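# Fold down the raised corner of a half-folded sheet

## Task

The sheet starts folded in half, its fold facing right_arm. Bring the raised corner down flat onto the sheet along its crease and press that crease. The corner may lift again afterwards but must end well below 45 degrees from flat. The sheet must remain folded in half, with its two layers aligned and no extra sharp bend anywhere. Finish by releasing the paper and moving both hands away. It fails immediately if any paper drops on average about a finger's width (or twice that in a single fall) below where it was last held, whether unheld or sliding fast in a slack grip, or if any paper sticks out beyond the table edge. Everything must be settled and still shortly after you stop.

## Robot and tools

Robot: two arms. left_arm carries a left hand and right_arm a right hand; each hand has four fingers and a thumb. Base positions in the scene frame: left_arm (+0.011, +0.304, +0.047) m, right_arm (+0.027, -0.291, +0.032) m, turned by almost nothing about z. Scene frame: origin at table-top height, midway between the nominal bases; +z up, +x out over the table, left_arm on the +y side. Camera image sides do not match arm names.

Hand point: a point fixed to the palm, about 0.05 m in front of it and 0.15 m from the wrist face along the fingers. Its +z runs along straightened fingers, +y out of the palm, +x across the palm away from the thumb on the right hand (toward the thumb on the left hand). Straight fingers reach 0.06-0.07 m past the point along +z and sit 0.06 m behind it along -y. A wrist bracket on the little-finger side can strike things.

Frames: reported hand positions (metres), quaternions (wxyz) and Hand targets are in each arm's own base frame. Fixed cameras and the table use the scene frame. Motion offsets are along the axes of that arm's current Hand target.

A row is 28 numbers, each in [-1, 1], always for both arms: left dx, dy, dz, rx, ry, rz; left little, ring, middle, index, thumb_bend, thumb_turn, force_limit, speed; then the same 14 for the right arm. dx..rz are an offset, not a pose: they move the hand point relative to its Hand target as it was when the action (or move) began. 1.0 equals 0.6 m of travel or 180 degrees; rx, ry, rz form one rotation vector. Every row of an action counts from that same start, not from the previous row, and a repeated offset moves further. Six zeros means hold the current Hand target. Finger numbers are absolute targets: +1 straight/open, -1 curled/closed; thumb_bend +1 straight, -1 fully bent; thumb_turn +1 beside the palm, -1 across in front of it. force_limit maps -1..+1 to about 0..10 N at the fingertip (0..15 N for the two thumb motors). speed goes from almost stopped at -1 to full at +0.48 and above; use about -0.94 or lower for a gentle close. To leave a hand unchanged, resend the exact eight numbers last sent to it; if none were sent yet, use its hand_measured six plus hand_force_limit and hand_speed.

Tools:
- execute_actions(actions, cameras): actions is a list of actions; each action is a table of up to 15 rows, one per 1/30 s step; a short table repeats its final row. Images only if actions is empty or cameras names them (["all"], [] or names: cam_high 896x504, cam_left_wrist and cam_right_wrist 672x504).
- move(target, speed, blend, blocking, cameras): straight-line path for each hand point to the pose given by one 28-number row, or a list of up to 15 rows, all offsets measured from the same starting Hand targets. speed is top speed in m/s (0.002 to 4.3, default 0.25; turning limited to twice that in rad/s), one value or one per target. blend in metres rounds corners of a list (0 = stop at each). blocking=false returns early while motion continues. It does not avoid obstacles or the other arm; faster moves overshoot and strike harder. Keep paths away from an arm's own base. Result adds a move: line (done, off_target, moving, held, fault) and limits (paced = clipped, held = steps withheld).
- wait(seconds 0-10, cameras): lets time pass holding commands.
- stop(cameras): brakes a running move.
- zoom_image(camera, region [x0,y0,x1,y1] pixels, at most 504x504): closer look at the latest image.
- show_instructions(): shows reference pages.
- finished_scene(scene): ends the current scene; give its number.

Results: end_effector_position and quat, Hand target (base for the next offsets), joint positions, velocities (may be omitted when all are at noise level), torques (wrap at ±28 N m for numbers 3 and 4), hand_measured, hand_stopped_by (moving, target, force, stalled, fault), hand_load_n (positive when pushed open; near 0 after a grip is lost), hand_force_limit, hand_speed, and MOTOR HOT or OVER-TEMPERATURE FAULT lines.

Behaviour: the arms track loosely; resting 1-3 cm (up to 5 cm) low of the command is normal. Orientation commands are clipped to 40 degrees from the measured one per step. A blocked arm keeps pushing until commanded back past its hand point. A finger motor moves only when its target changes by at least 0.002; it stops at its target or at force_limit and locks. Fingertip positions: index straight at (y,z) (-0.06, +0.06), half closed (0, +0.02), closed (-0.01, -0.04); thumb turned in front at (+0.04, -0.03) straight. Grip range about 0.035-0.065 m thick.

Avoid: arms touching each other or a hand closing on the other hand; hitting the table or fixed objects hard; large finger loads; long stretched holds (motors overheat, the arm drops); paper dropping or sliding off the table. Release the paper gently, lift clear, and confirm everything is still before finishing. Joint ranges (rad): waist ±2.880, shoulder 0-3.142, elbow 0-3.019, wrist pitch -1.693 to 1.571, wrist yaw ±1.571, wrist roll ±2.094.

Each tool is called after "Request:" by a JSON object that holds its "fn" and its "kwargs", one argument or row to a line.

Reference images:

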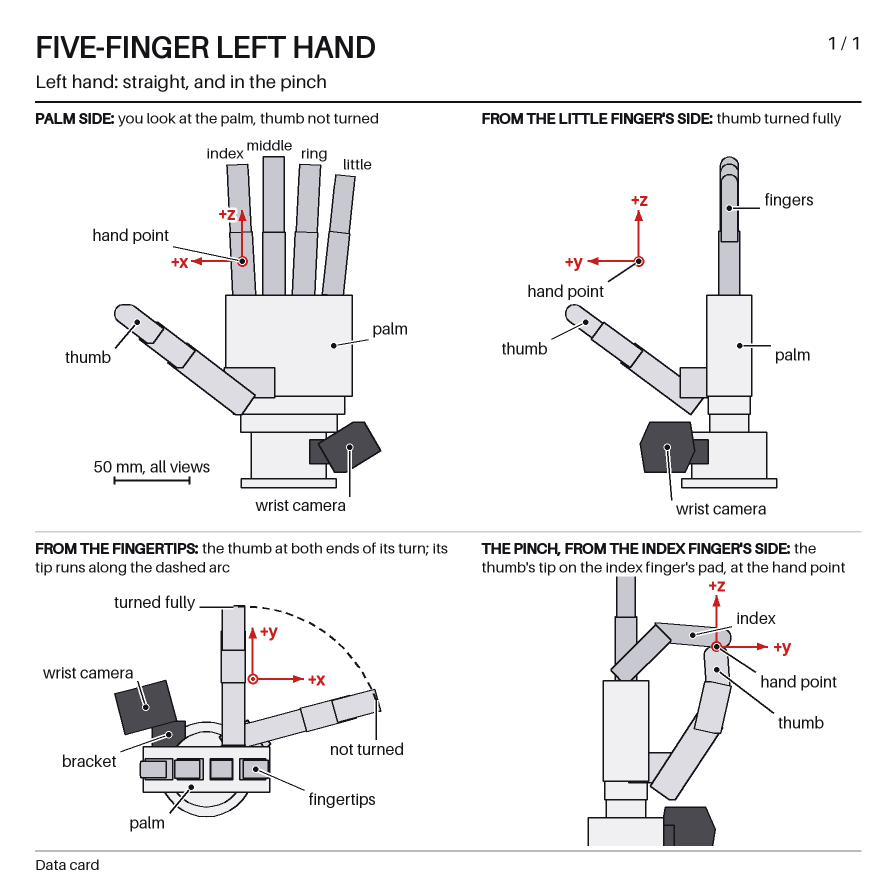

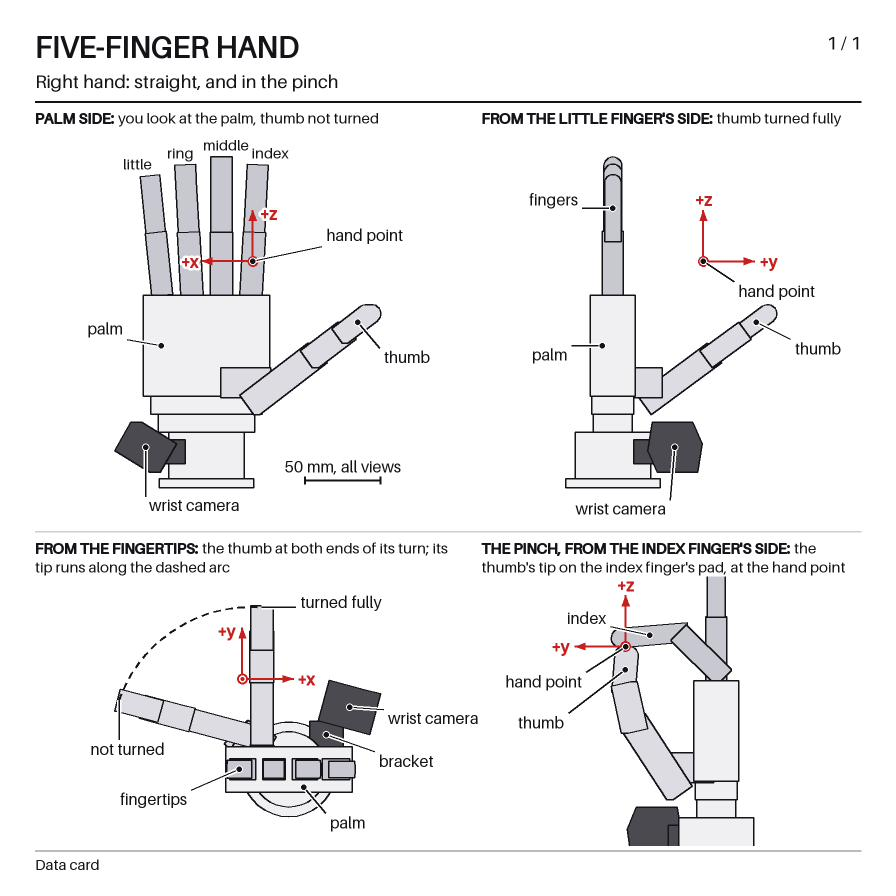

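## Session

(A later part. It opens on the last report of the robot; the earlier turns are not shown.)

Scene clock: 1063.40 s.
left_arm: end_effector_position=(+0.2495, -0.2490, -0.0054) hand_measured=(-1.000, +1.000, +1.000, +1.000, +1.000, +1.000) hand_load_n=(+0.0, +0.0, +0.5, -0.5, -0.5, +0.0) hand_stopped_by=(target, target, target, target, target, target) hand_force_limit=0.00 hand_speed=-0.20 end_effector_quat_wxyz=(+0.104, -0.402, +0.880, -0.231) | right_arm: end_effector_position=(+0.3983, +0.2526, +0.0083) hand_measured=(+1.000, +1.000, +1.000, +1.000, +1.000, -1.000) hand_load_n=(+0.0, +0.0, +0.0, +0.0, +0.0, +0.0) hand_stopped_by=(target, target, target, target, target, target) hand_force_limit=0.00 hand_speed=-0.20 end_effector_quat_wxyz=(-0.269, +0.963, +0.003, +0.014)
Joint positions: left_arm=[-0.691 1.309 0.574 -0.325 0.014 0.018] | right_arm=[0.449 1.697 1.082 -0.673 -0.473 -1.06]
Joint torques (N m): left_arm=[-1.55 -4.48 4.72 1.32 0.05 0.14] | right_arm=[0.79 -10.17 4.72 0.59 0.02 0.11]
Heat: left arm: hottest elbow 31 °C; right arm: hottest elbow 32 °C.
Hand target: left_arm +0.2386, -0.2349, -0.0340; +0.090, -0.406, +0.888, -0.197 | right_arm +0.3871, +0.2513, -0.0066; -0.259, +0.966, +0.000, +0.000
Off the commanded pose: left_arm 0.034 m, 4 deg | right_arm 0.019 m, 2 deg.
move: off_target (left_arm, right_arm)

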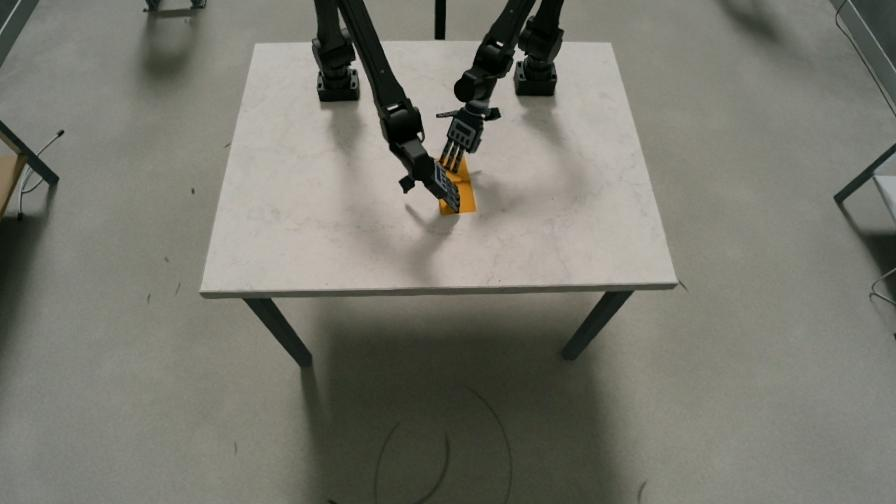

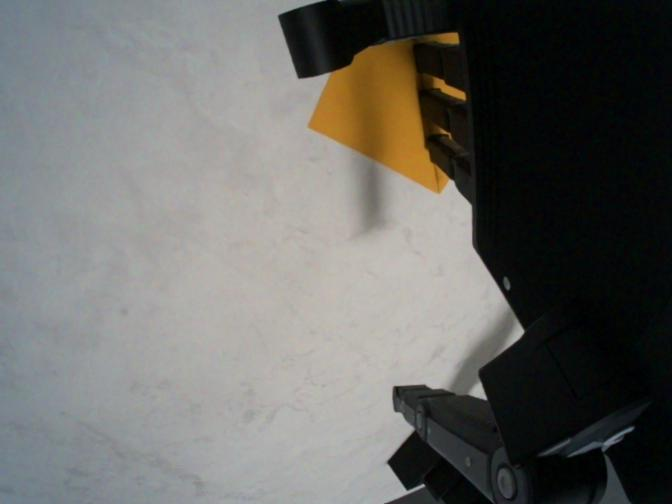

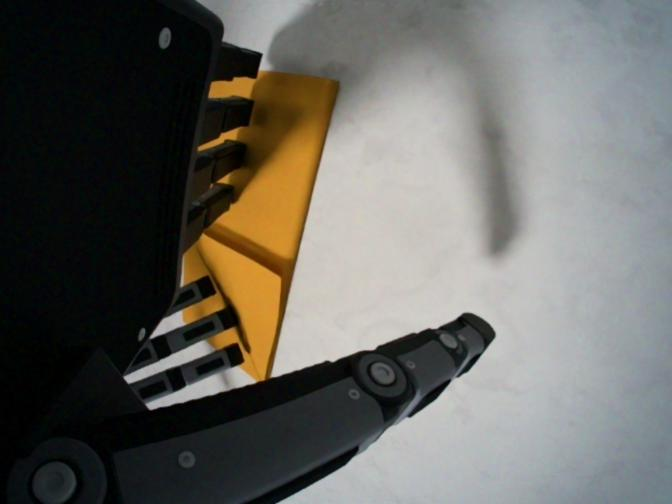

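Request:
{"fn": "move", "kwargs": {
  "target": [
    [-0.002,-0.0587,-0.059,0,0,0,-1,1,1,1,1,1,0,-0.2,0,0,0,0,0,0,1,1,1,1,1,-1,0,-0.2],
    [-0.0318,-0.0568,-0.06,0,0,0,-1,1,1,1,1,1,0,-0.2,0,0,0,0,0,0,1,1,1,1,1,-1,0,-0.2],
    [-0.0295,0.0063,-0.003,0,0,0,-1,1,1,1,1,1,0,-0.2,0,0,0,0,0,0,1,1,1,1,1,-1,0,-0.2],
    [-0.0318,-0.0568,-0.06,0,0,0,-1,1,1,1,1,1,0,-0.2,0,0,0,0,0,0,1,1,1,1,1,-1,0,-0.2],
    [-0.0652,-0.0548,-0.0608,0,0,0,-1,1,1,1,1,1,0,-0.2,0,0,0,0,0,0,1,1,1,1,1,-1,0,-0.2],
    [-0.063,0.0083,-0.0038,0,0,0,-1,1,1,1,1,1,0,-0.2,0,0,0,0,0,0,1,1,1,1,1,-1,0,-0.2],
    [-0.0652,-0.0548,-0.0608,0,0,0,-1,1,1,1,1,1,0,-0.2,0,0,0,0,0,0,1,1,1,1,1,-1,0,-0.2],
    [-0.0983,-0.053,-0.0618,0,0,0,-1,1,1,1,1,1,0,-0.2,0,0,0,0,0,0,1,1,1,1,1,-1,0,-0.2],
    [-0.096,0.0103,-0.0048,0,0,0,-1,1,1,1,1,1,0,-0.2,0,0,0,0,0,0,1,1,1,1,1,-1,0,-0.2]
  ],
  "speed": 0.1,
  "blend": [0.004,0.004,0,0.004,0.004,0,0.004,0.004,0],
  "cameras": ["all"]
}}

Request:
{"fn": "zoom_image", "kwargs": {
  "camera": "cam_high",
  "region": [410, 130, 510, 230]
}}

Request:
{"fn": "zoom_image", "kwargs": {
  "camera": "cam_right_wrist",
  "region": [120, 40, 420, 400]
}}

Scene clock: 1131.33 s.
left_arm: end_effector_position=(+0.2850, -0.1983, -0.0060) hand_measured=(-1.000, +1.000, +1.000, +1.000, +1.000, +1.000) hand_load_n=(+0.0, +0.0, +0.0, +0.0, +0.0, +0.0) hand_stopped_by=(target, target, target, target, target, target) hand_force_limit=0.00 hand_speed=-0.20 end_effector_quat_wxyz=(+0.108, -0.402, +0.880, -0.227) | right_arm: end_effector_position=(+0.3983, +0.2526, +0.0083) hand_measured=(+1.000, +1.000, +1.000, +1.000, +1.000, -1.000) hand_load_n=(+0.0, +0.0, +0.0, +0.0, +0.0, +0.0) hand_stopped_by=(target, target, target, target, target, target) hand_force_limit=0.00 hand_speed=-0.20 end_effector_quat_wxyz=(-0.269, +0.963, +0.003, +0.014)
Joint positions: left_arm=[-0.499 1.314 0.58 -0.337 0.096 0.19] | right_arm=[0.449 1.697 1.082 -0.673 -0.473 -1.06]
Joint torques (N m): left_arm=[-1.9 -4.37 4.59 1.37 0.01 0.14] | right_arm=[0.79 -10.34 4.72 0.55 0.01 0.1]
Heat: left arm: hottest elbow 30 °C; right arm: hottest elbow 32 °C.
Hand target: left_arm +0.2713, -0.1870, -0.0340; +0.090, -0.406, +0.888, -0.197 | right_arm +0.3871, +0.2513, -0.0066; -0.259, +0.966, +0.000, +0.000
Off the commanded pose: left_arm 0.033 m, 4 deg | right_arm 0.019 m, 2 deg.
move: off_target (left_arm, right_arm)

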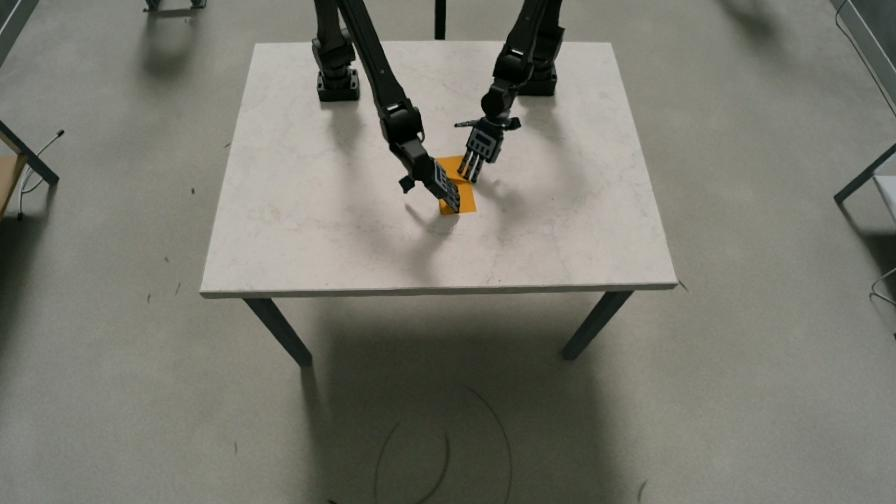

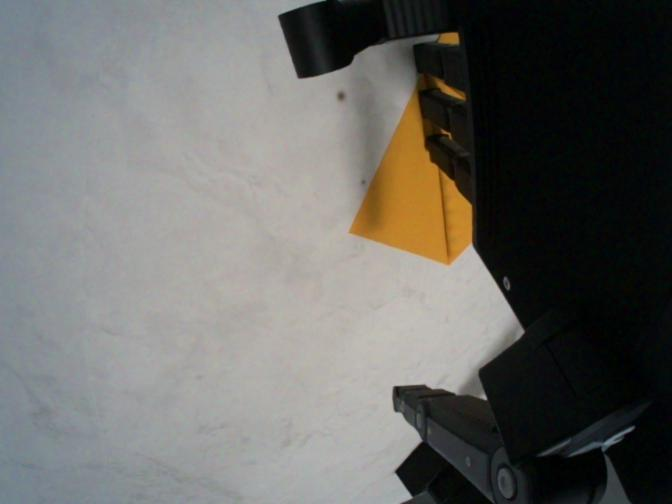

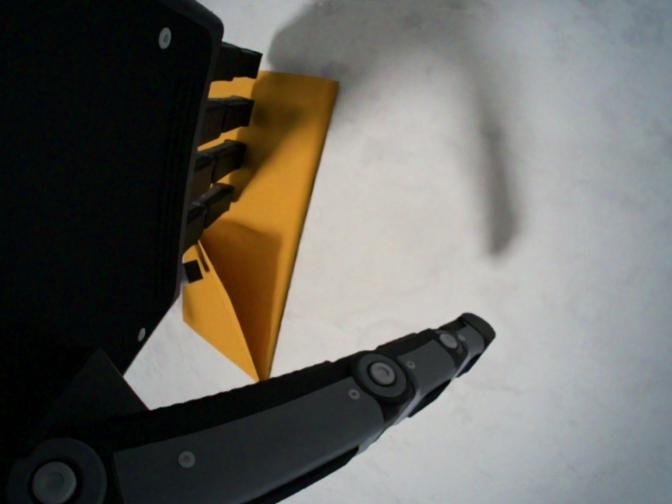

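Scaled by 5.040 from the camera's 896x504 image, which has a finer 1280x720 frame.

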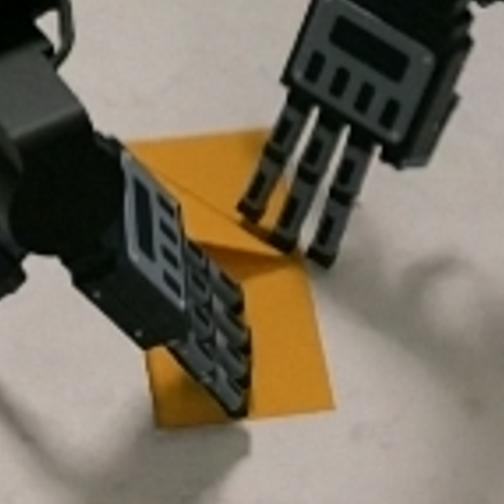

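Scaled by 1.400 from the camera's 672x504 image, which has a finer 960x720 frame.

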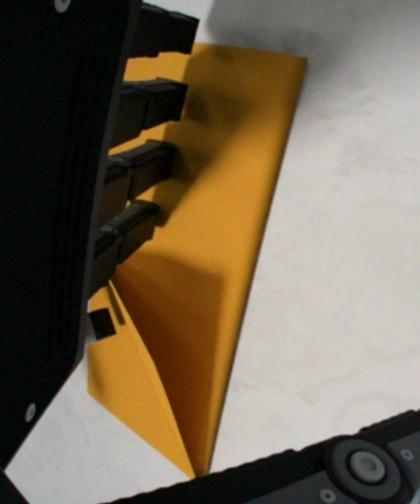

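Request:
{"fn": "move", "kwargs": {
  "target": [
    [0,-0.0352,-0.0755,0,0,0,-1,1,1,1,1,1,0,-0.2,0,0,0,0,0,0,1,1,1,1,1,-1,0,-0.2],
    [0.0057,0.012,-0.171,0,0,0,-1,1,1,1,1,1,0,-0.2,0,0,0,0,0,0,1,1,1,1,1,-1,0,-0.2]
  ],
  "speed": 0.12,
  "blend": [0.01,0],
  "cameras": ["all"]
}}

Request:
{"fn": "zoom_image", "kwargs": {
  "camera": "cam_high",
  "region": [420, 140, 490, 220]
}}

Request:
{"fn": "zoom_image", "kwargs": {
  "camera": "cam_right_wrist",
  "region": [120, 180, 320, 400]
}}

Request:
{"fn": "zoom_image", "kwargs": {
  "camera": "cam_left_wrist",
  "region": [272, 0, 522, 250]
}}

Scene clock: 1150.73 s.
left_arm: end_effector_position=(+0.2325, -0.1617, +0.0551) hand_measured=(-1.000, +1.000, +1.000, +1.000, +1.000, +1.000) hand_load_n=(+0.0, +0.0, +0.0, +0.0, +0.0, +0.0) hand_stopped_by=(target, target, target, target, target, target) hand_force_limit=0.00 hand_speed=-0.20 end_effector_quat_wxyz=(+0.089, -0.405, +0.888, -0.198) | right_arm: end_effector_position=(+0.3983, +0.2526, +0.0083) hand_measured=(+1.000, +1.000, +1.000, +1.000, +1.000, -1.000) hand_load_n=(+0.0, +0.0, +0.0, +0.0, +0.0, +0.0) hand_stopped_by=(target, target, target, target, target, target) hand_force_limit=0.00 hand_speed=-0.20 end_effector_quat_wxyz=(-0.269, +0.963, +0.003, +0.014)
Joint positions: left_arm=[-0.475 1.035 0.582 -0.692 0.103 0.217] | right_arm=[0.449 1.697 1.082 -0.673 -0.473 -1.06]
Joint torques (N m): left_arm=[-1.32 -7.06 7.36 0.64 0.18 0.14] | right_arm=[0.73 -10.29 4.75 0.59 0.01 0.11]
Heat: left arm: hottest elbow 30 °C; right arm: hottest elbow 32 °C.
Hand target: left_arm +0.2311, -0.1569, +0.0559; +0.090, -0.406, +0.888, -0.197 | right_arm +0.3871, +0.2513, -0.0066; -0.259, +0.966, +0.000, +0.000
Off the commanded pose: left_arm 0.005 m, 0 deg | right_arm 0.019 m, 2 deg.
move: off_target (right_arm)

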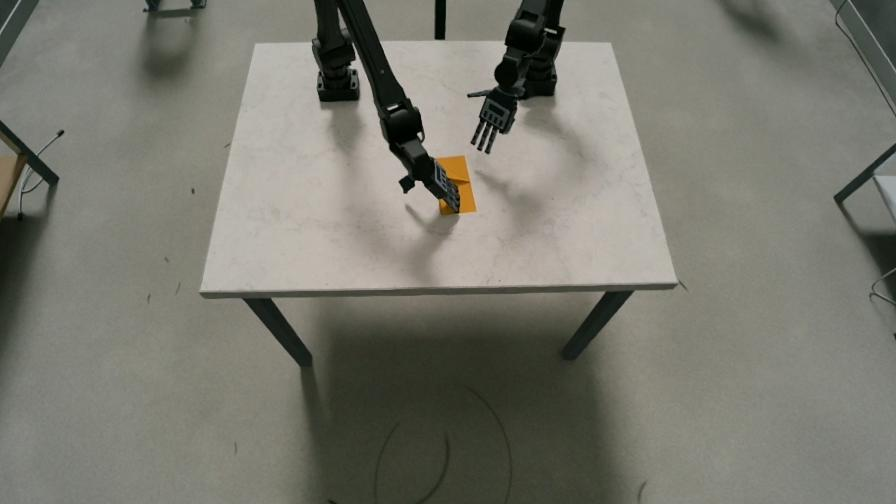

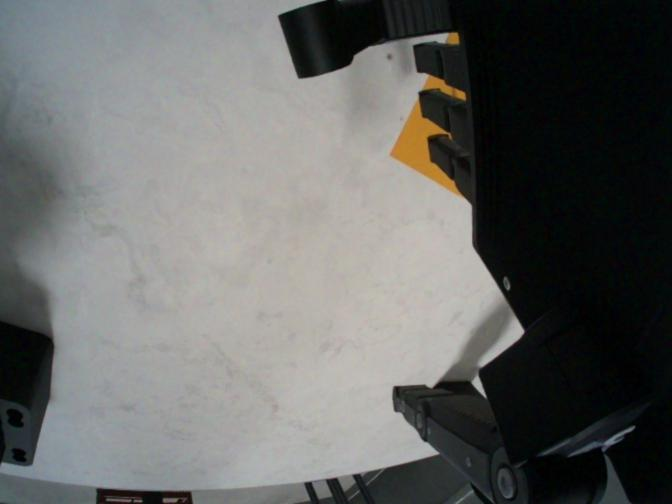

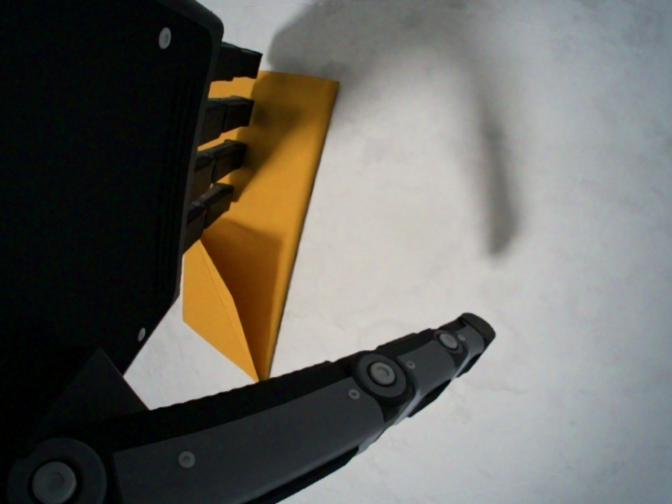

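Scaled by 6.300 from the camera's 896x504 image, which has a finer 1280x720 frame.

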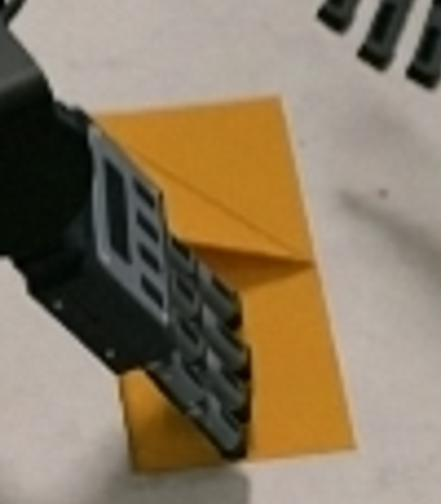

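Scaled by 2.291 from the camera's 672x504 image, which has a finer 960x720 frame.

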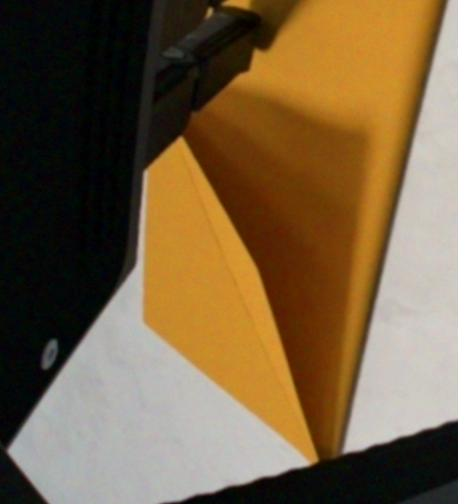

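Scaled by 2.016 from the camera's 672x504 image, which has a finer 960x720 frame.

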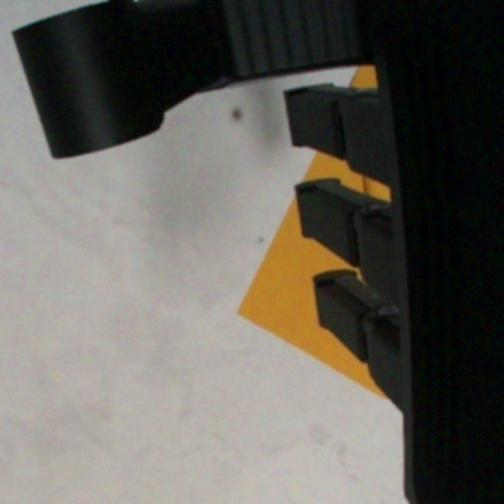

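Request:
{"fn": "move", "kwargs": {
  "target": [
    [0.172,-0.1037,0.1037,0,0,0,-1,1,1,1,1,1,0,-0.2,0,0,0,0,0,0,1,1,1,1,1,-1,0,-0.2],
    [0.1727,-0.018,0.1737,0,0,0,-1,1,1,1,1,1,0,-0.2,0,0,0,0,0,0,1,1,1,1,1,-1,0,-0.2],
    [0.1723,-0.0783,0.1153,0,0,0,-1,1,1,1,1,1,0,-0.2,0,0,0,0,0,0,1,1,1,1,1,-1,0,-0.2],
    [0.139,-0.0783,0.1153,0,0,0,-1,1,1,1,1,1,0,-0.2,0,0,0,0,0,0,1,1,1,1,1,-1,0,-0.2],
    [0.1394,-0.018,0.1737,0,0,0,-1,1,1,1,1,1,0,-0.2,0,0,0,0,0,0,1,1,1,1,1,-1,0,-0.2],
    [0.139,-0.0783,0.1153,0,0,0,-1,1,1,1,1,1,0,-0.2,0,0,0,0,0,0,1,1,1,1,1,-1,0,-0.2],
    [0.1056,-0.0783,0.1153,0,0,0,-1,1,1,1,1,1,0,-0.2,0,0,0,0,0,0,1,1,1,1,1,-1,0,-0.2],
    [0.106,-0.018,0.1737,0,0,0,-1,1,1,1,1,1,0,-0.2,0,0,0,0,0,0,1,1,1,1,1,-1,0,-0.2],
    [0.1056,-0.0783,0.1153,0,0,0,-1,1,1,1,1,1,0,-0.2,0,0,0,0,0,0,1,1,1,1,1,-1,0,-0.2],
    [0.0723,-0.0783,0.1153,0,0,0,-1,1,1,1,1,1,0,-0.2,0,0,0,0,0,0,1,1,1,1,1,-1,0,-0.2],
    [0.0727,-0.018,0.1737,0,0,0,-1,1,1,1,1,1,0,-0.2,0,0,0,0,0,0,1,1,1,1,1,-1,0,-0.2]
  ],
  "speed": 0.12,
  "blend": [0.01,0,0.004,0.004,0,0.004,0.004,0,0.004,0.004,0],
  "cameras": ["all"]
}}

Request:
{"fn": "zoom_image", "kwargs": {
  "camera": "cam_high",
  "region": [420, 140, 490, 220]
}}

Request:
{"fn": "zoom_image", "kwargs": {
  "camera": "cam_right_wrist",
  "region": [120, 180, 320, 400]
}}

Scene clock: 1213.10 s.
left_arm: end_effector_position=(+0.2551, -0.2385, -0.0056) hand_measured=(-1.000, +1.000, +1.000, +1.000, +1.000, +1.000) hand_load_n=(+0.0, -0.5, +0.0, +0.0, +0.0, +0.0) hand_stopped_by=(target, target, target, target, target, target) hand_force_limit=0.00 hand_speed=-0.20 end_effector_quat_wxyz=(+0.106, -0.403, +0.880, -0.230) | right_arm: end_effector_position=(+0.3983, +0.2526, +0.0083) hand_measured=(+1.000, +1.000, +1.000, +1.000, +1.000, -1.000) hand_load_n=(+0.0, +0.0, +0.0, +0.0, +0.0, -0.5) hand_stopped_by=(target, target, target, target, target, target) hand_force_limit=0.00 hand_speed=-0.20 end_effector_quat_wxyz=(-0.269, +0.963, +0.003, +0.014)
Joint positions: left_arm=[-0.656 1.303 0.569 -0.326 0.027 0.05] | right_arm=[0.449 1.697 1.082 -0.673 -0.473 -1.06]
Joint torques (N m): left_arm=[-1.61 -4.37 4.74 1.29 0.1 0.14] | right_arm=[0.79 -10.4 4.71 0.61 0.01 0.11]
Heat: left arm: hottest elbow 31 °C; right arm: hottest elbow 32 °C.
Hand target: left_arm +0.2434, -0.2251, -0.0340; +0.090, -0.406, +0.888, -0.197 | right_arm +0.3871, +0.2512, -0.0066; -0.259, +0.966, +0.000, +0.000
Off the commanded pose: left_arm 0.033 m, 4 deg | right_arm 0.019 m, 2 deg.
move: off_target (left_arm, right_arm)

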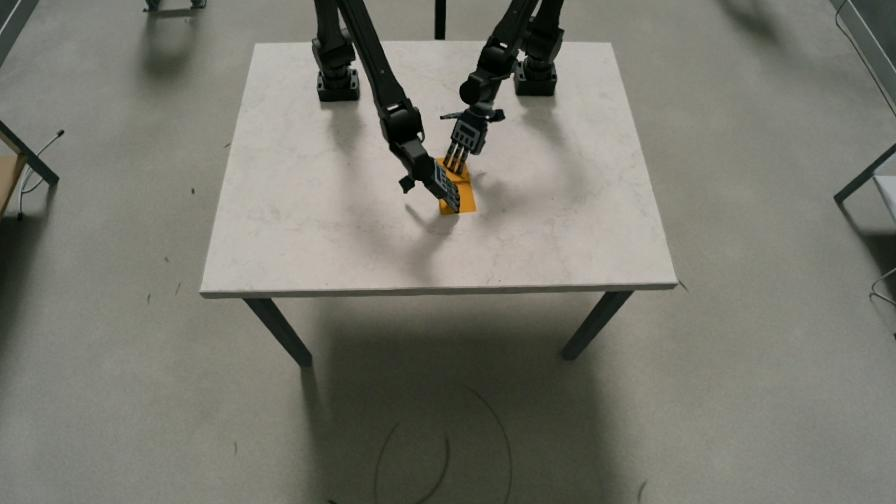

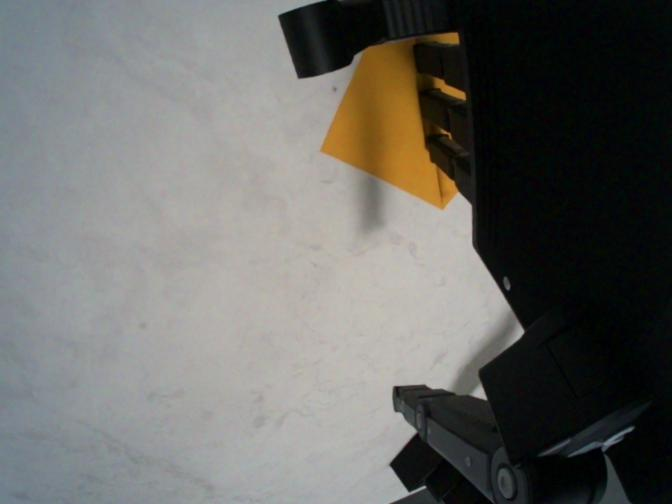

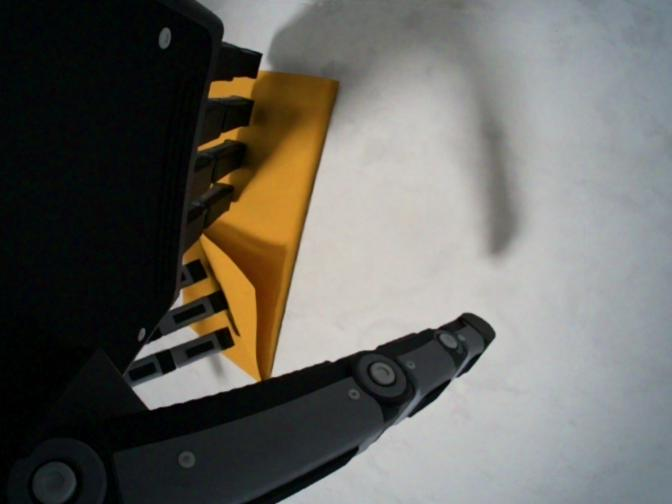

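Scaled by 6.300 from the camera's 896x504 image, which has a finer 1280x720 frame.

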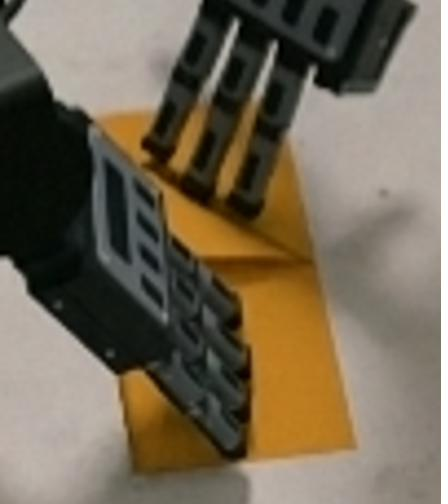

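Scaled by 2.291 from the camera's 672x504 image, which has a finer 960x720 frame.

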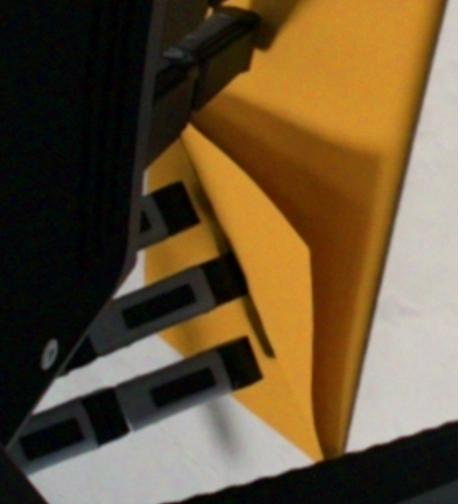

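Request:
{"fn": "move", "kwargs": {
  "target": [
    [0,-0.0603,-0.0583,0,0,0,-1,1,1,1,1,1,0,-0.2,0,0,0,0,0,0,1,1,1,1,1,-1,0,-0.2],
    [0.0333,-0.0603,-0.0583,0,0,0,-1,1,1,1,1,1,0,-0.2,0,0,0,0,0,0,1,1,1,1,1,-1,0,-0.2],
    [0.0333,-0.0076,0.0035,0,0,0,-1,1,1,1,1,1,0,-0.2,0,0,0,0,0,0,1,1,1,1,1,-1,0,-0.2],
    [0.0333,-0.0603,-0.0583,0,0,0,-1,1,1,1,1,1,0,-0.2,0,0,0,0,0,0,1,1,1,1,1,-1,0,-0.2],
    [-0.0167,-0.0603,-0.0583,0,0,0,-1,1,1,1,1,1,0,-0.2,0,0,0,0,0,0,1,1,1,1,1,-1,0,-0.2],
    [-0.0167,-0.0076,0.0035,0,0,0,-1,1,1,1,1,1,0,-0.2,0,0,0,0,0,0,1,1,1,1,1,-1,0,-0.2],
    [-0.0167,-0.0603,-0.0583,0,0,0,-1,1,1,1,1,1,0,-0.2,0,0,0,0,0,0,1,1,1,1,1,-1,0,-0.2],
    [-0.0583,-0.0603,-0.0583,0,0,0,-1,1,1,1,1,1,0,-0.2,0,0,0,0,0,0,1,1,1,1,1,-1,0,-0.2],
    [-0.0583,-0.0076,0.0035,0,0,0,-1,1,1,1,1,1,0,-0.2,0,0,0,0,0,0,1,1,1,1,1,-1,0,-0.2],
    [-0.0583,-0.0603,-0.0583,0,0,0,-1,1,1,1,1,1,0,-0.2,0,0,0,0,0,0,1,1,1,1,1,-1,0,-0.2],
    [-0.0917,-0.0603,-0.0583,0,0,0,-1,1,1,1,1,1,0,-0.2,0,0,0,0,0,0,1,1,1,1,1,-1,0,-0.2],
    [-0.0917,-0.0076,0.0035,0,0,0,-1,1,1,1,1,1,0,-0.2,0,0,0,0,0,0,1,1,1,1,1,-1,0,-0.2]
  ],
  "speed": 0.12,
  "blend": [0.004,0.004,0,0.004,0.004,0,0.004,0.004,0,0.004,0.004,0],
  "cameras": ["all"]
}}

Request:
{"fn": "zoom_image", "kwargs": {
  "camera": "cam_high",
  "region": [420, 140, 490, 220]
}}

Request:
{"fn": "zoom_image", "kwargs": {
  "camera": "cam_right_wrist",
  "region": [120, 180, 320, 400]
}}

Scene clock: 1244.13 s.
left_arm: end_effector_position=(+0.2955, -0.1969, -0.0053) hand_measured=(-1.000, +1.000, +1.000, +1.000, +1.000, +1.000) hand_load_n=(+0.0, +0.0, +0.0, +0.0, +0.0, +0.0) hand_stopped_by=(target, target, target, target, target, target) hand_force_limit=0.00 hand_speed=-0.20 end_effector_quat_wxyz=(+0.109, -0.402, +0.880, -0.226) | right_arm: end_effector_position=(+0.3984, +0.2525, +0.0083) hand_measured=(+1.000, +1.000, +1.000, +1.000, +1.000, -1.000) hand_load_n=(+0.0, +0.0, +0.0, +0.0, +0.0, +0.0) hand_stopped_by=(target, target, target, target, target, target) hand_force_limit=0.00 hand_speed=-0.20 end_effector_quat_wxyz=(-0.269, +0.963, +0.003, +0.015)
Joint positions: left_arm=[-0.481 1.336 0.603 -0.339 0.102 0.207] | right_arm=[0.449 1.697 1.082 -0.673 -0.473 -1.06]
Joint torques (N m): left_arm=[-1.85 -4.54 4.9 1.4 0.07 0.14] | right_arm=[0.73 -10.29 4.72 0.57 -0.03 0.1]
Heat: left arm: hottest elbow 30 °C; right arm: hottest elbow 32 °C.
Hand target: left_arm +0.2831, -0.1868, -0.0340; +0.090, -0.406, +0.888, -0.197 | right_arm +0.3871, +0.2512, -0.0066; -0.259, +0.966, +0.000, +0.000
Off the commanded pose: left_arm 0.033 m, 4 deg | right_arm 0.019 m, 2 deg.
move: off_target (left_arm, right_arm)

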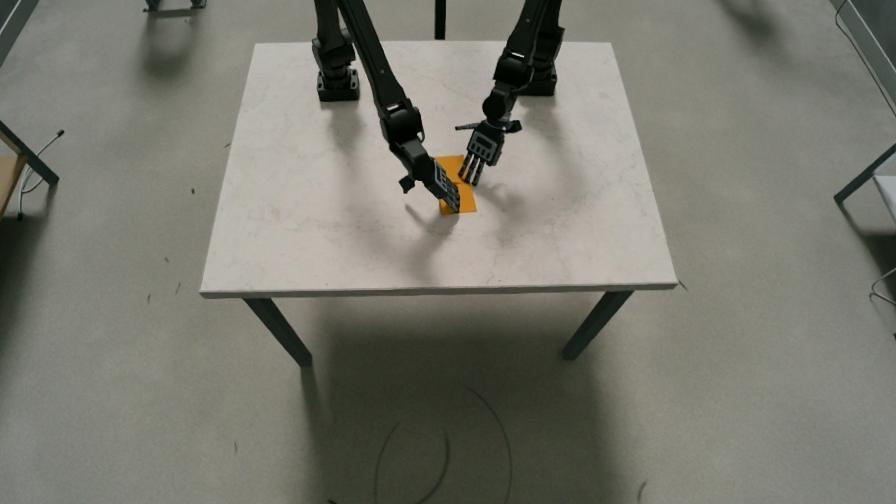

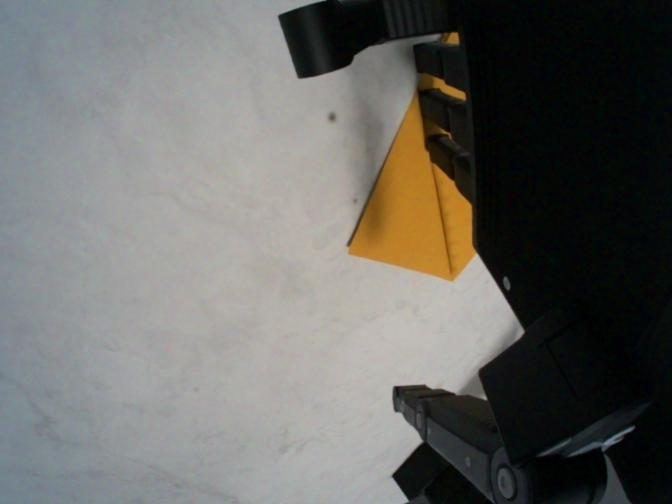

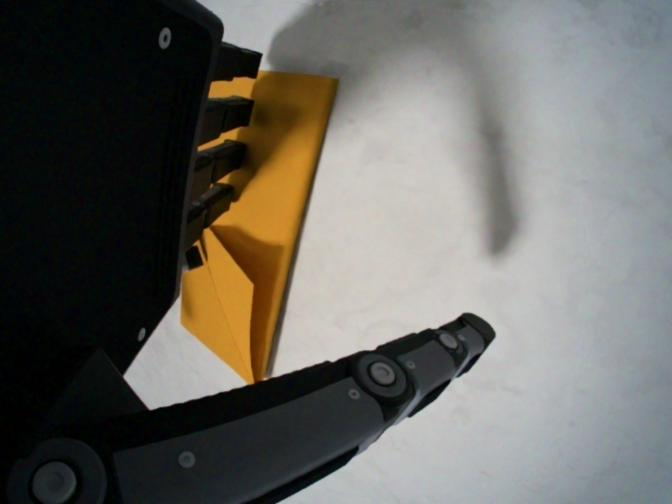

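Scaled by 6.300 from the camera's 896x504 image, which has a finer 1280x720 frame.

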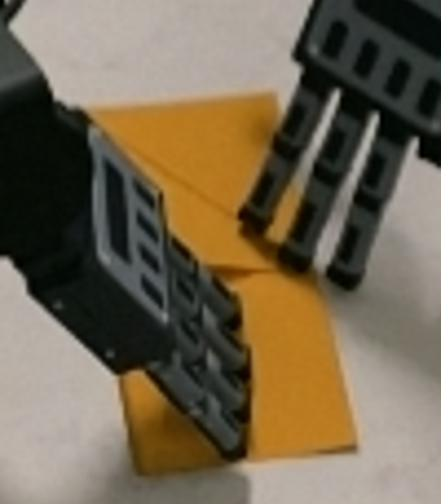

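Scaled by 2.291 from the camera's 672x504 image, which has a finer 960x720 frame.

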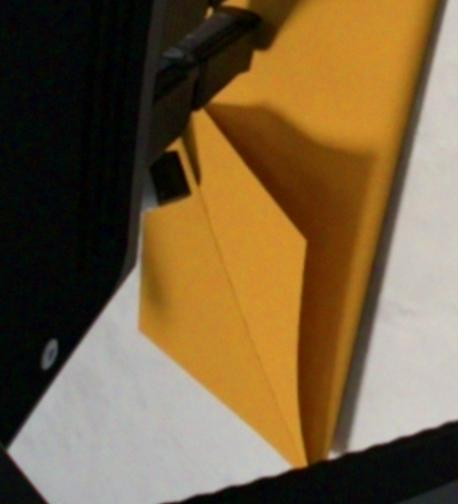

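Request:
{"fn": "zoom_image", "kwargs": {
  "camera": "cam_left_wrist",
  "region": [322, 60, 502, 300]
}}

Request:
{"fn": "zoom_image", "kwargs": {
  "camera": "cam_high",
  "region": [425, 145, 485, 220]
}}

Scaled by 2.100 from the camera's 672x504 image, which has a finer 960x720 frame.

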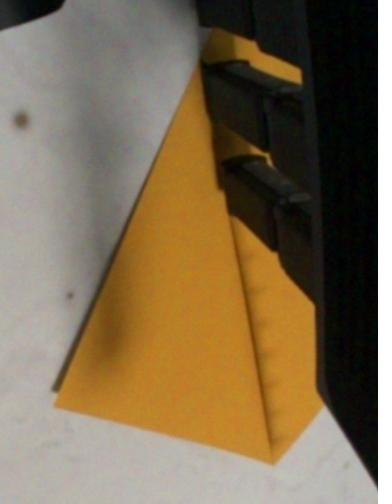

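Scaled by 6.720 from the camera's 896x504 image, which has a finer 1280x720 frame.

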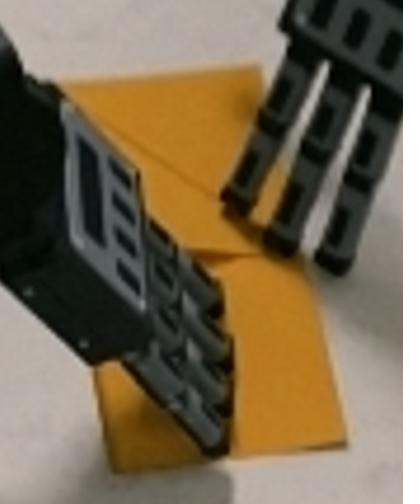

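Request:
{"fn": "move", "kwargs": {
  "target": [
    [0,-0.0352,-0.0755,0,0,0,-1,1,1,1,1,1,0,-0.2,0,0,0,0,0,0,1,1,1,1,1,-1,0,-0.2],
    [0.0057,0.012,-0.171,0,0,0,-1,1,1,1,1,1,0,-0.2,0,0,0,0,0,0,1,1,1,1,1,-1,0,-0.2]
  ],
  "speed": 0.12,
  "blend": [0.01,0],
  "cameras": ["all"]
}}

Request:
{"fn": "zoom_image", "kwargs": {
  "camera": "cam_high",
  "region": [425, 145, 485, 220]
}}

Request:
{"fn": "zoom_image", "kwargs": {
  "camera": "cam_right_wrist",
  "region": [120, 40, 350, 400]
}}

Request:
{"fn": "zoom_image", "kwargs": {
  "camera": "cam_left_wrist",
  "region": [322, 0, 502, 240]
}}

Scene clock: 1266.17 s.
left_arm: end_effector_position=(+0.2446, -0.1616, +0.0550) hand_measured=(-1.000, +1.000, +1.000, +1.000, +1.000, +1.000) hand_load_n=(+0.0, +0.0, +0.0, +0.0, +0.0, +0.0) hand_stopped_by=(target, target, target, target, target, target) hand_force_limit=0.00 hand_speed=-0.20 end_effector_quat_wxyz=(+0.089, -0.405, +0.888, -0.198) | right_arm: end_effector_position=(+0.3984, +0.2525, +0.0083) hand_measured=(+1.000, +1.000, +1.000, +1.000, +1.000, -1.000) hand_load_n=(+0.0, +0.0, +0.5, +0.0, +0.0, +0.0) hand_stopped_by=(target, target, target, target, target, target) hand_force_limit=0.00 hand_speed=-0.20 end_effector_quat_wxyz=(-0.269, +0.963, +0.003, +0.015)
Joint positions: left_arm=[-0.454 1.072 0.605 -0.68 0.111 0.236] | right_arm=[0.449 1.697 1.082 -0.673 -0.473 -1.06]
Joint torques (N m): left_arm=[-1.49 -7.47 7.3 0.62 0.19 0.13] | right_arm=[0.56 -10.29 4.72 0.59 -0.01 0.11]
Heat: left arm: hottest elbow 30 °C; right arm: hottest elbow 32 °C.
Hand target: left_arm +0.2432, -0.1567, +0.0560; +0.090, -0.406, +0.888, -0.197 | right_arm +0.3871, +0.2512, -0.0066; -0.259, +0.966, +0.000, +0.000
Off the commanded pose: left_arm 0.005 m, 0 deg | right_arm 0.019 m, 2 deg.
move: off_target (right_arm)

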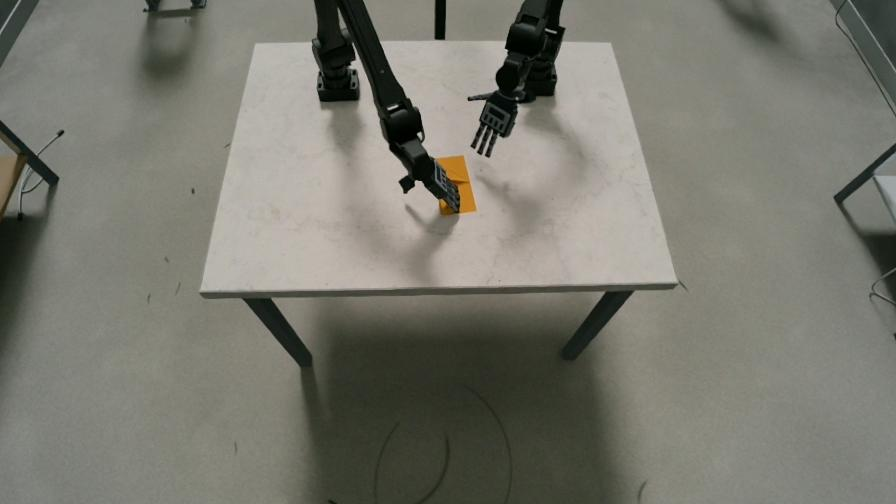

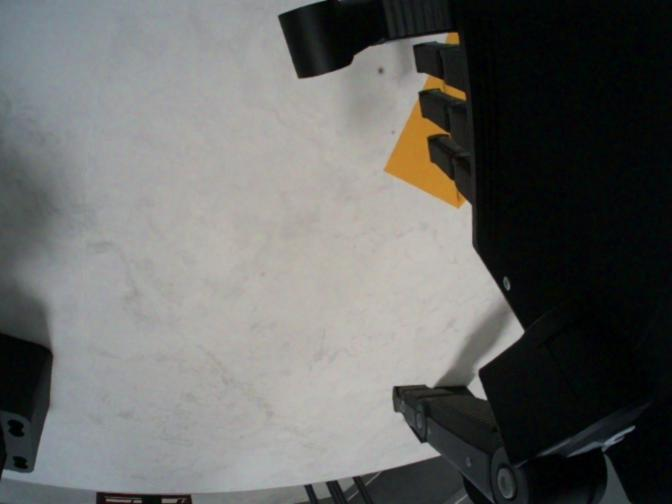

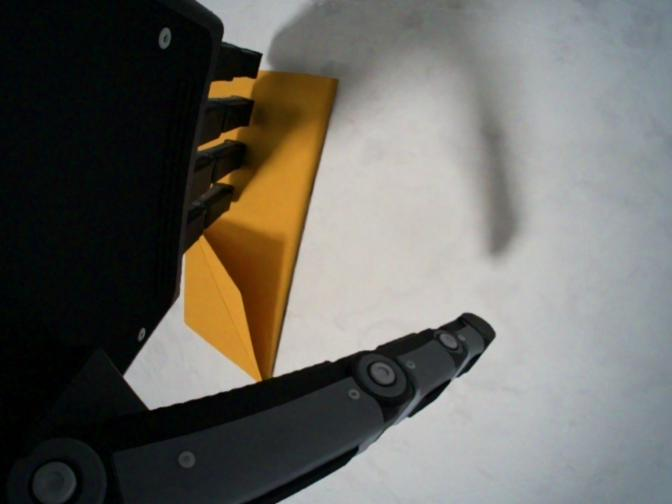

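Scaled by 6.720 from the camera's 896x504 image, which has a finer 1280x720 frame.

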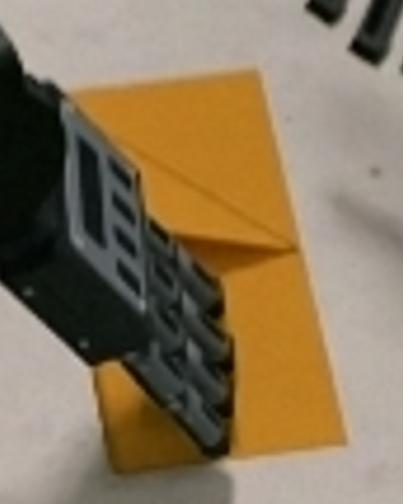

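Scaled by 1.400 from the camera's 672x504 image, which has a finer 960x720 frame.

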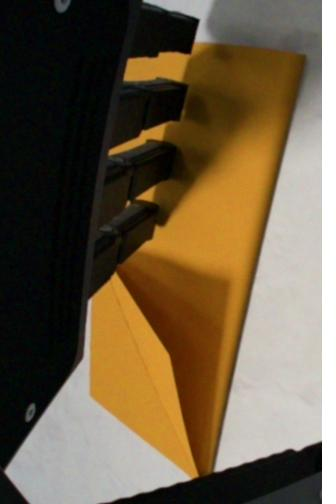

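Scaled by 2.100 from the camera's 672x504 image, which has a finer 960x720 frame.

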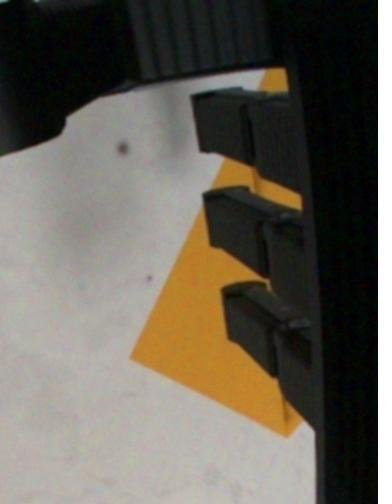

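Request:
{"fn": "move", "kwargs": {
  "target": [
    [0,0,0,0,0,0,-1,1,1,1,1,1,0,-0.2,0.0167,-0.05,-0.0866,0,0,0,1,1,1,1,1,-1,0,-0.2],
    [0,0,0,0,0,0,-1,1,1,1,1,1,0,-0.2,0.0167,0.048,-0.317,0,0,0,1,1,1,1,1,-1,0,-0.2]
  ],
  "speed": [0.05,0.2],
  "blend": [0.005,0],
  "cameras": ["all"]
}}

Request:
{"fn": "zoom_image", "kwargs": {
  "camera": "cam_high",
  "region": [425, 145, 485, 220]
}}

Request:
{"fn": "zoom_image", "kwargs": {
  "camera": "cam_right_wrist",
  "region": [120, 0, 520, 400]
}}

Scene clock: 1287.10 s.
left_arm: end_effector_position=(+0.2446, -0.1615, +0.0550) hand_measured=(-1.000, +1.000, +1.000, +1.000, +1.000, +1.000) hand_load_n=(+0.0, +0.0, +0.0, +0.0, +0.0, +0.0) hand_stopped_by=(target, target, target, target, target, target) hand_force_limit=0.00 hand_speed=-0.20 end_effector_quat_wxyz=(+0.089, -0.405, +0.888, -0.198) | right_arm: end_effector_position=(+0.3740, +0.1289, +0.1208) hand_measured=(+1.000, +1.000, +1.000, +1.000, +1.000, -1.000) hand_load_n=(+0.0, +0.0, +0.0, +0.0, +0.0, +0.0) hand_stopped_by=(target, target, target, target, target, target) hand_force_limit=0.00 hand_speed=-0.20 end_effector_quat_wxyz=(-0.252, +0.967, -0.009, -0.029)
Joint positions: left_arm=[-0.454 1.072 0.605 -0.68 0.111 0.237] | right_arm=[0.206 1.492 1.167 -1.19 -0.509 -1.33]
Joint torques (N m): left_arm=[-1.38 -7.59 7.31 0.64 0.19 0.13] | right_arm=[-0.56 -10.29 10.96 -0.21 -0.53 -0.08]
Heat: left arm: hottest elbow 31 °C; right arm: hottest elbow 32 °C.
Hand target: left_arm +0.2432, -0.1567, +0.0560; +0.090, -0.406, +0.888, -0.197 | right_arm +0.3972, +0.1312, +0.1437; -0.259, +0.966, +0.000, +0.000
Off the commanded pose: left_arm 0.005 m, 0 deg | right_arm 0.033 m, 4 deg.
move: off_target (right_arm)

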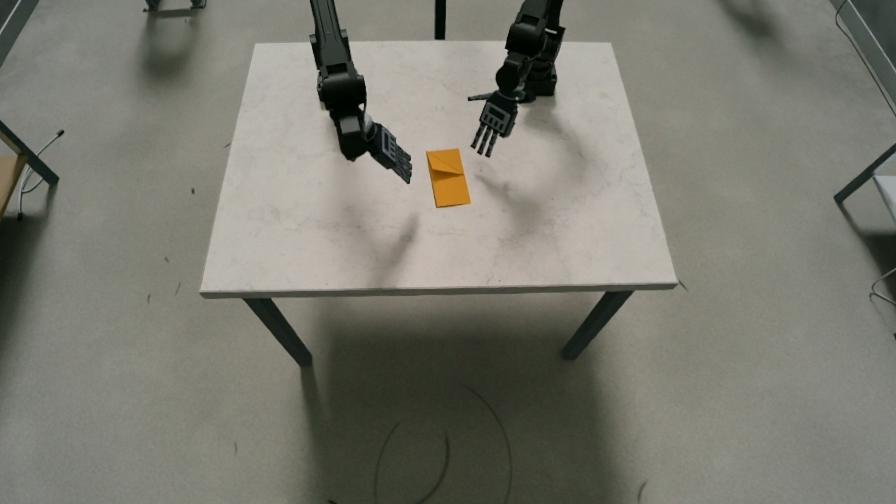

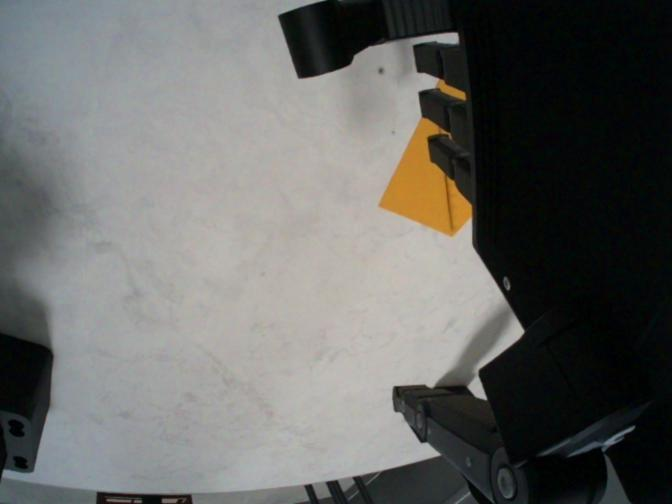

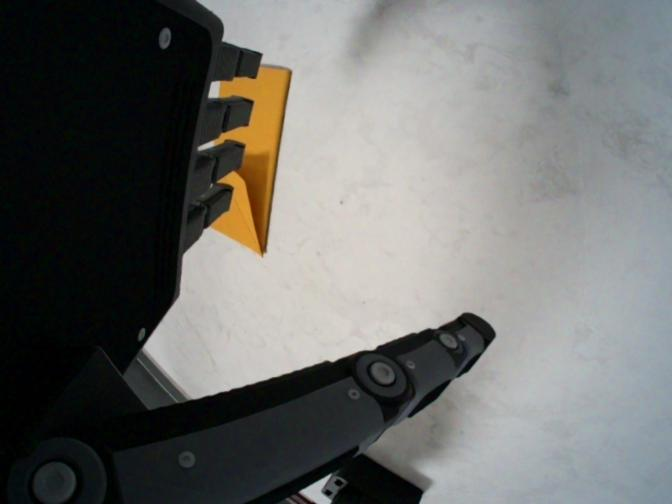

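Scaled by 6.720 from the camera's 896x504 image, which has a finer 1280x720 frame.

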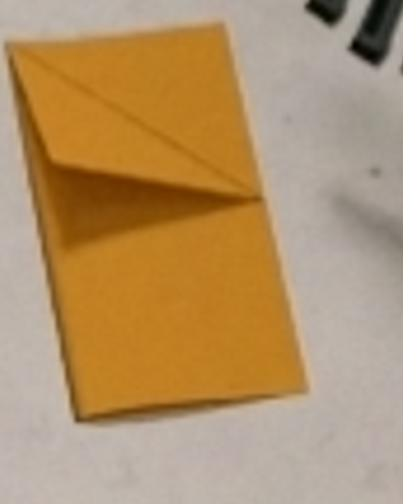

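Scaled by 1.260 from the camera's 672x504 image, which has a finer 960x720 frame.

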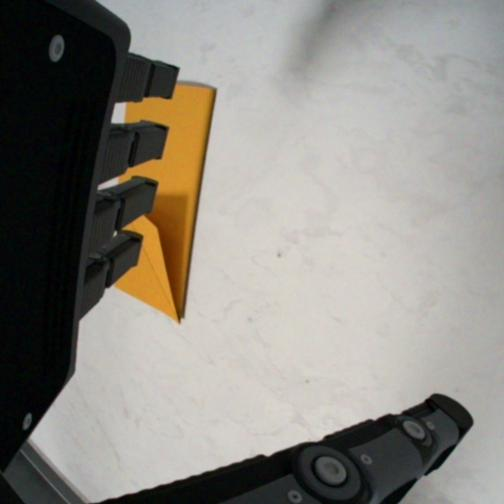

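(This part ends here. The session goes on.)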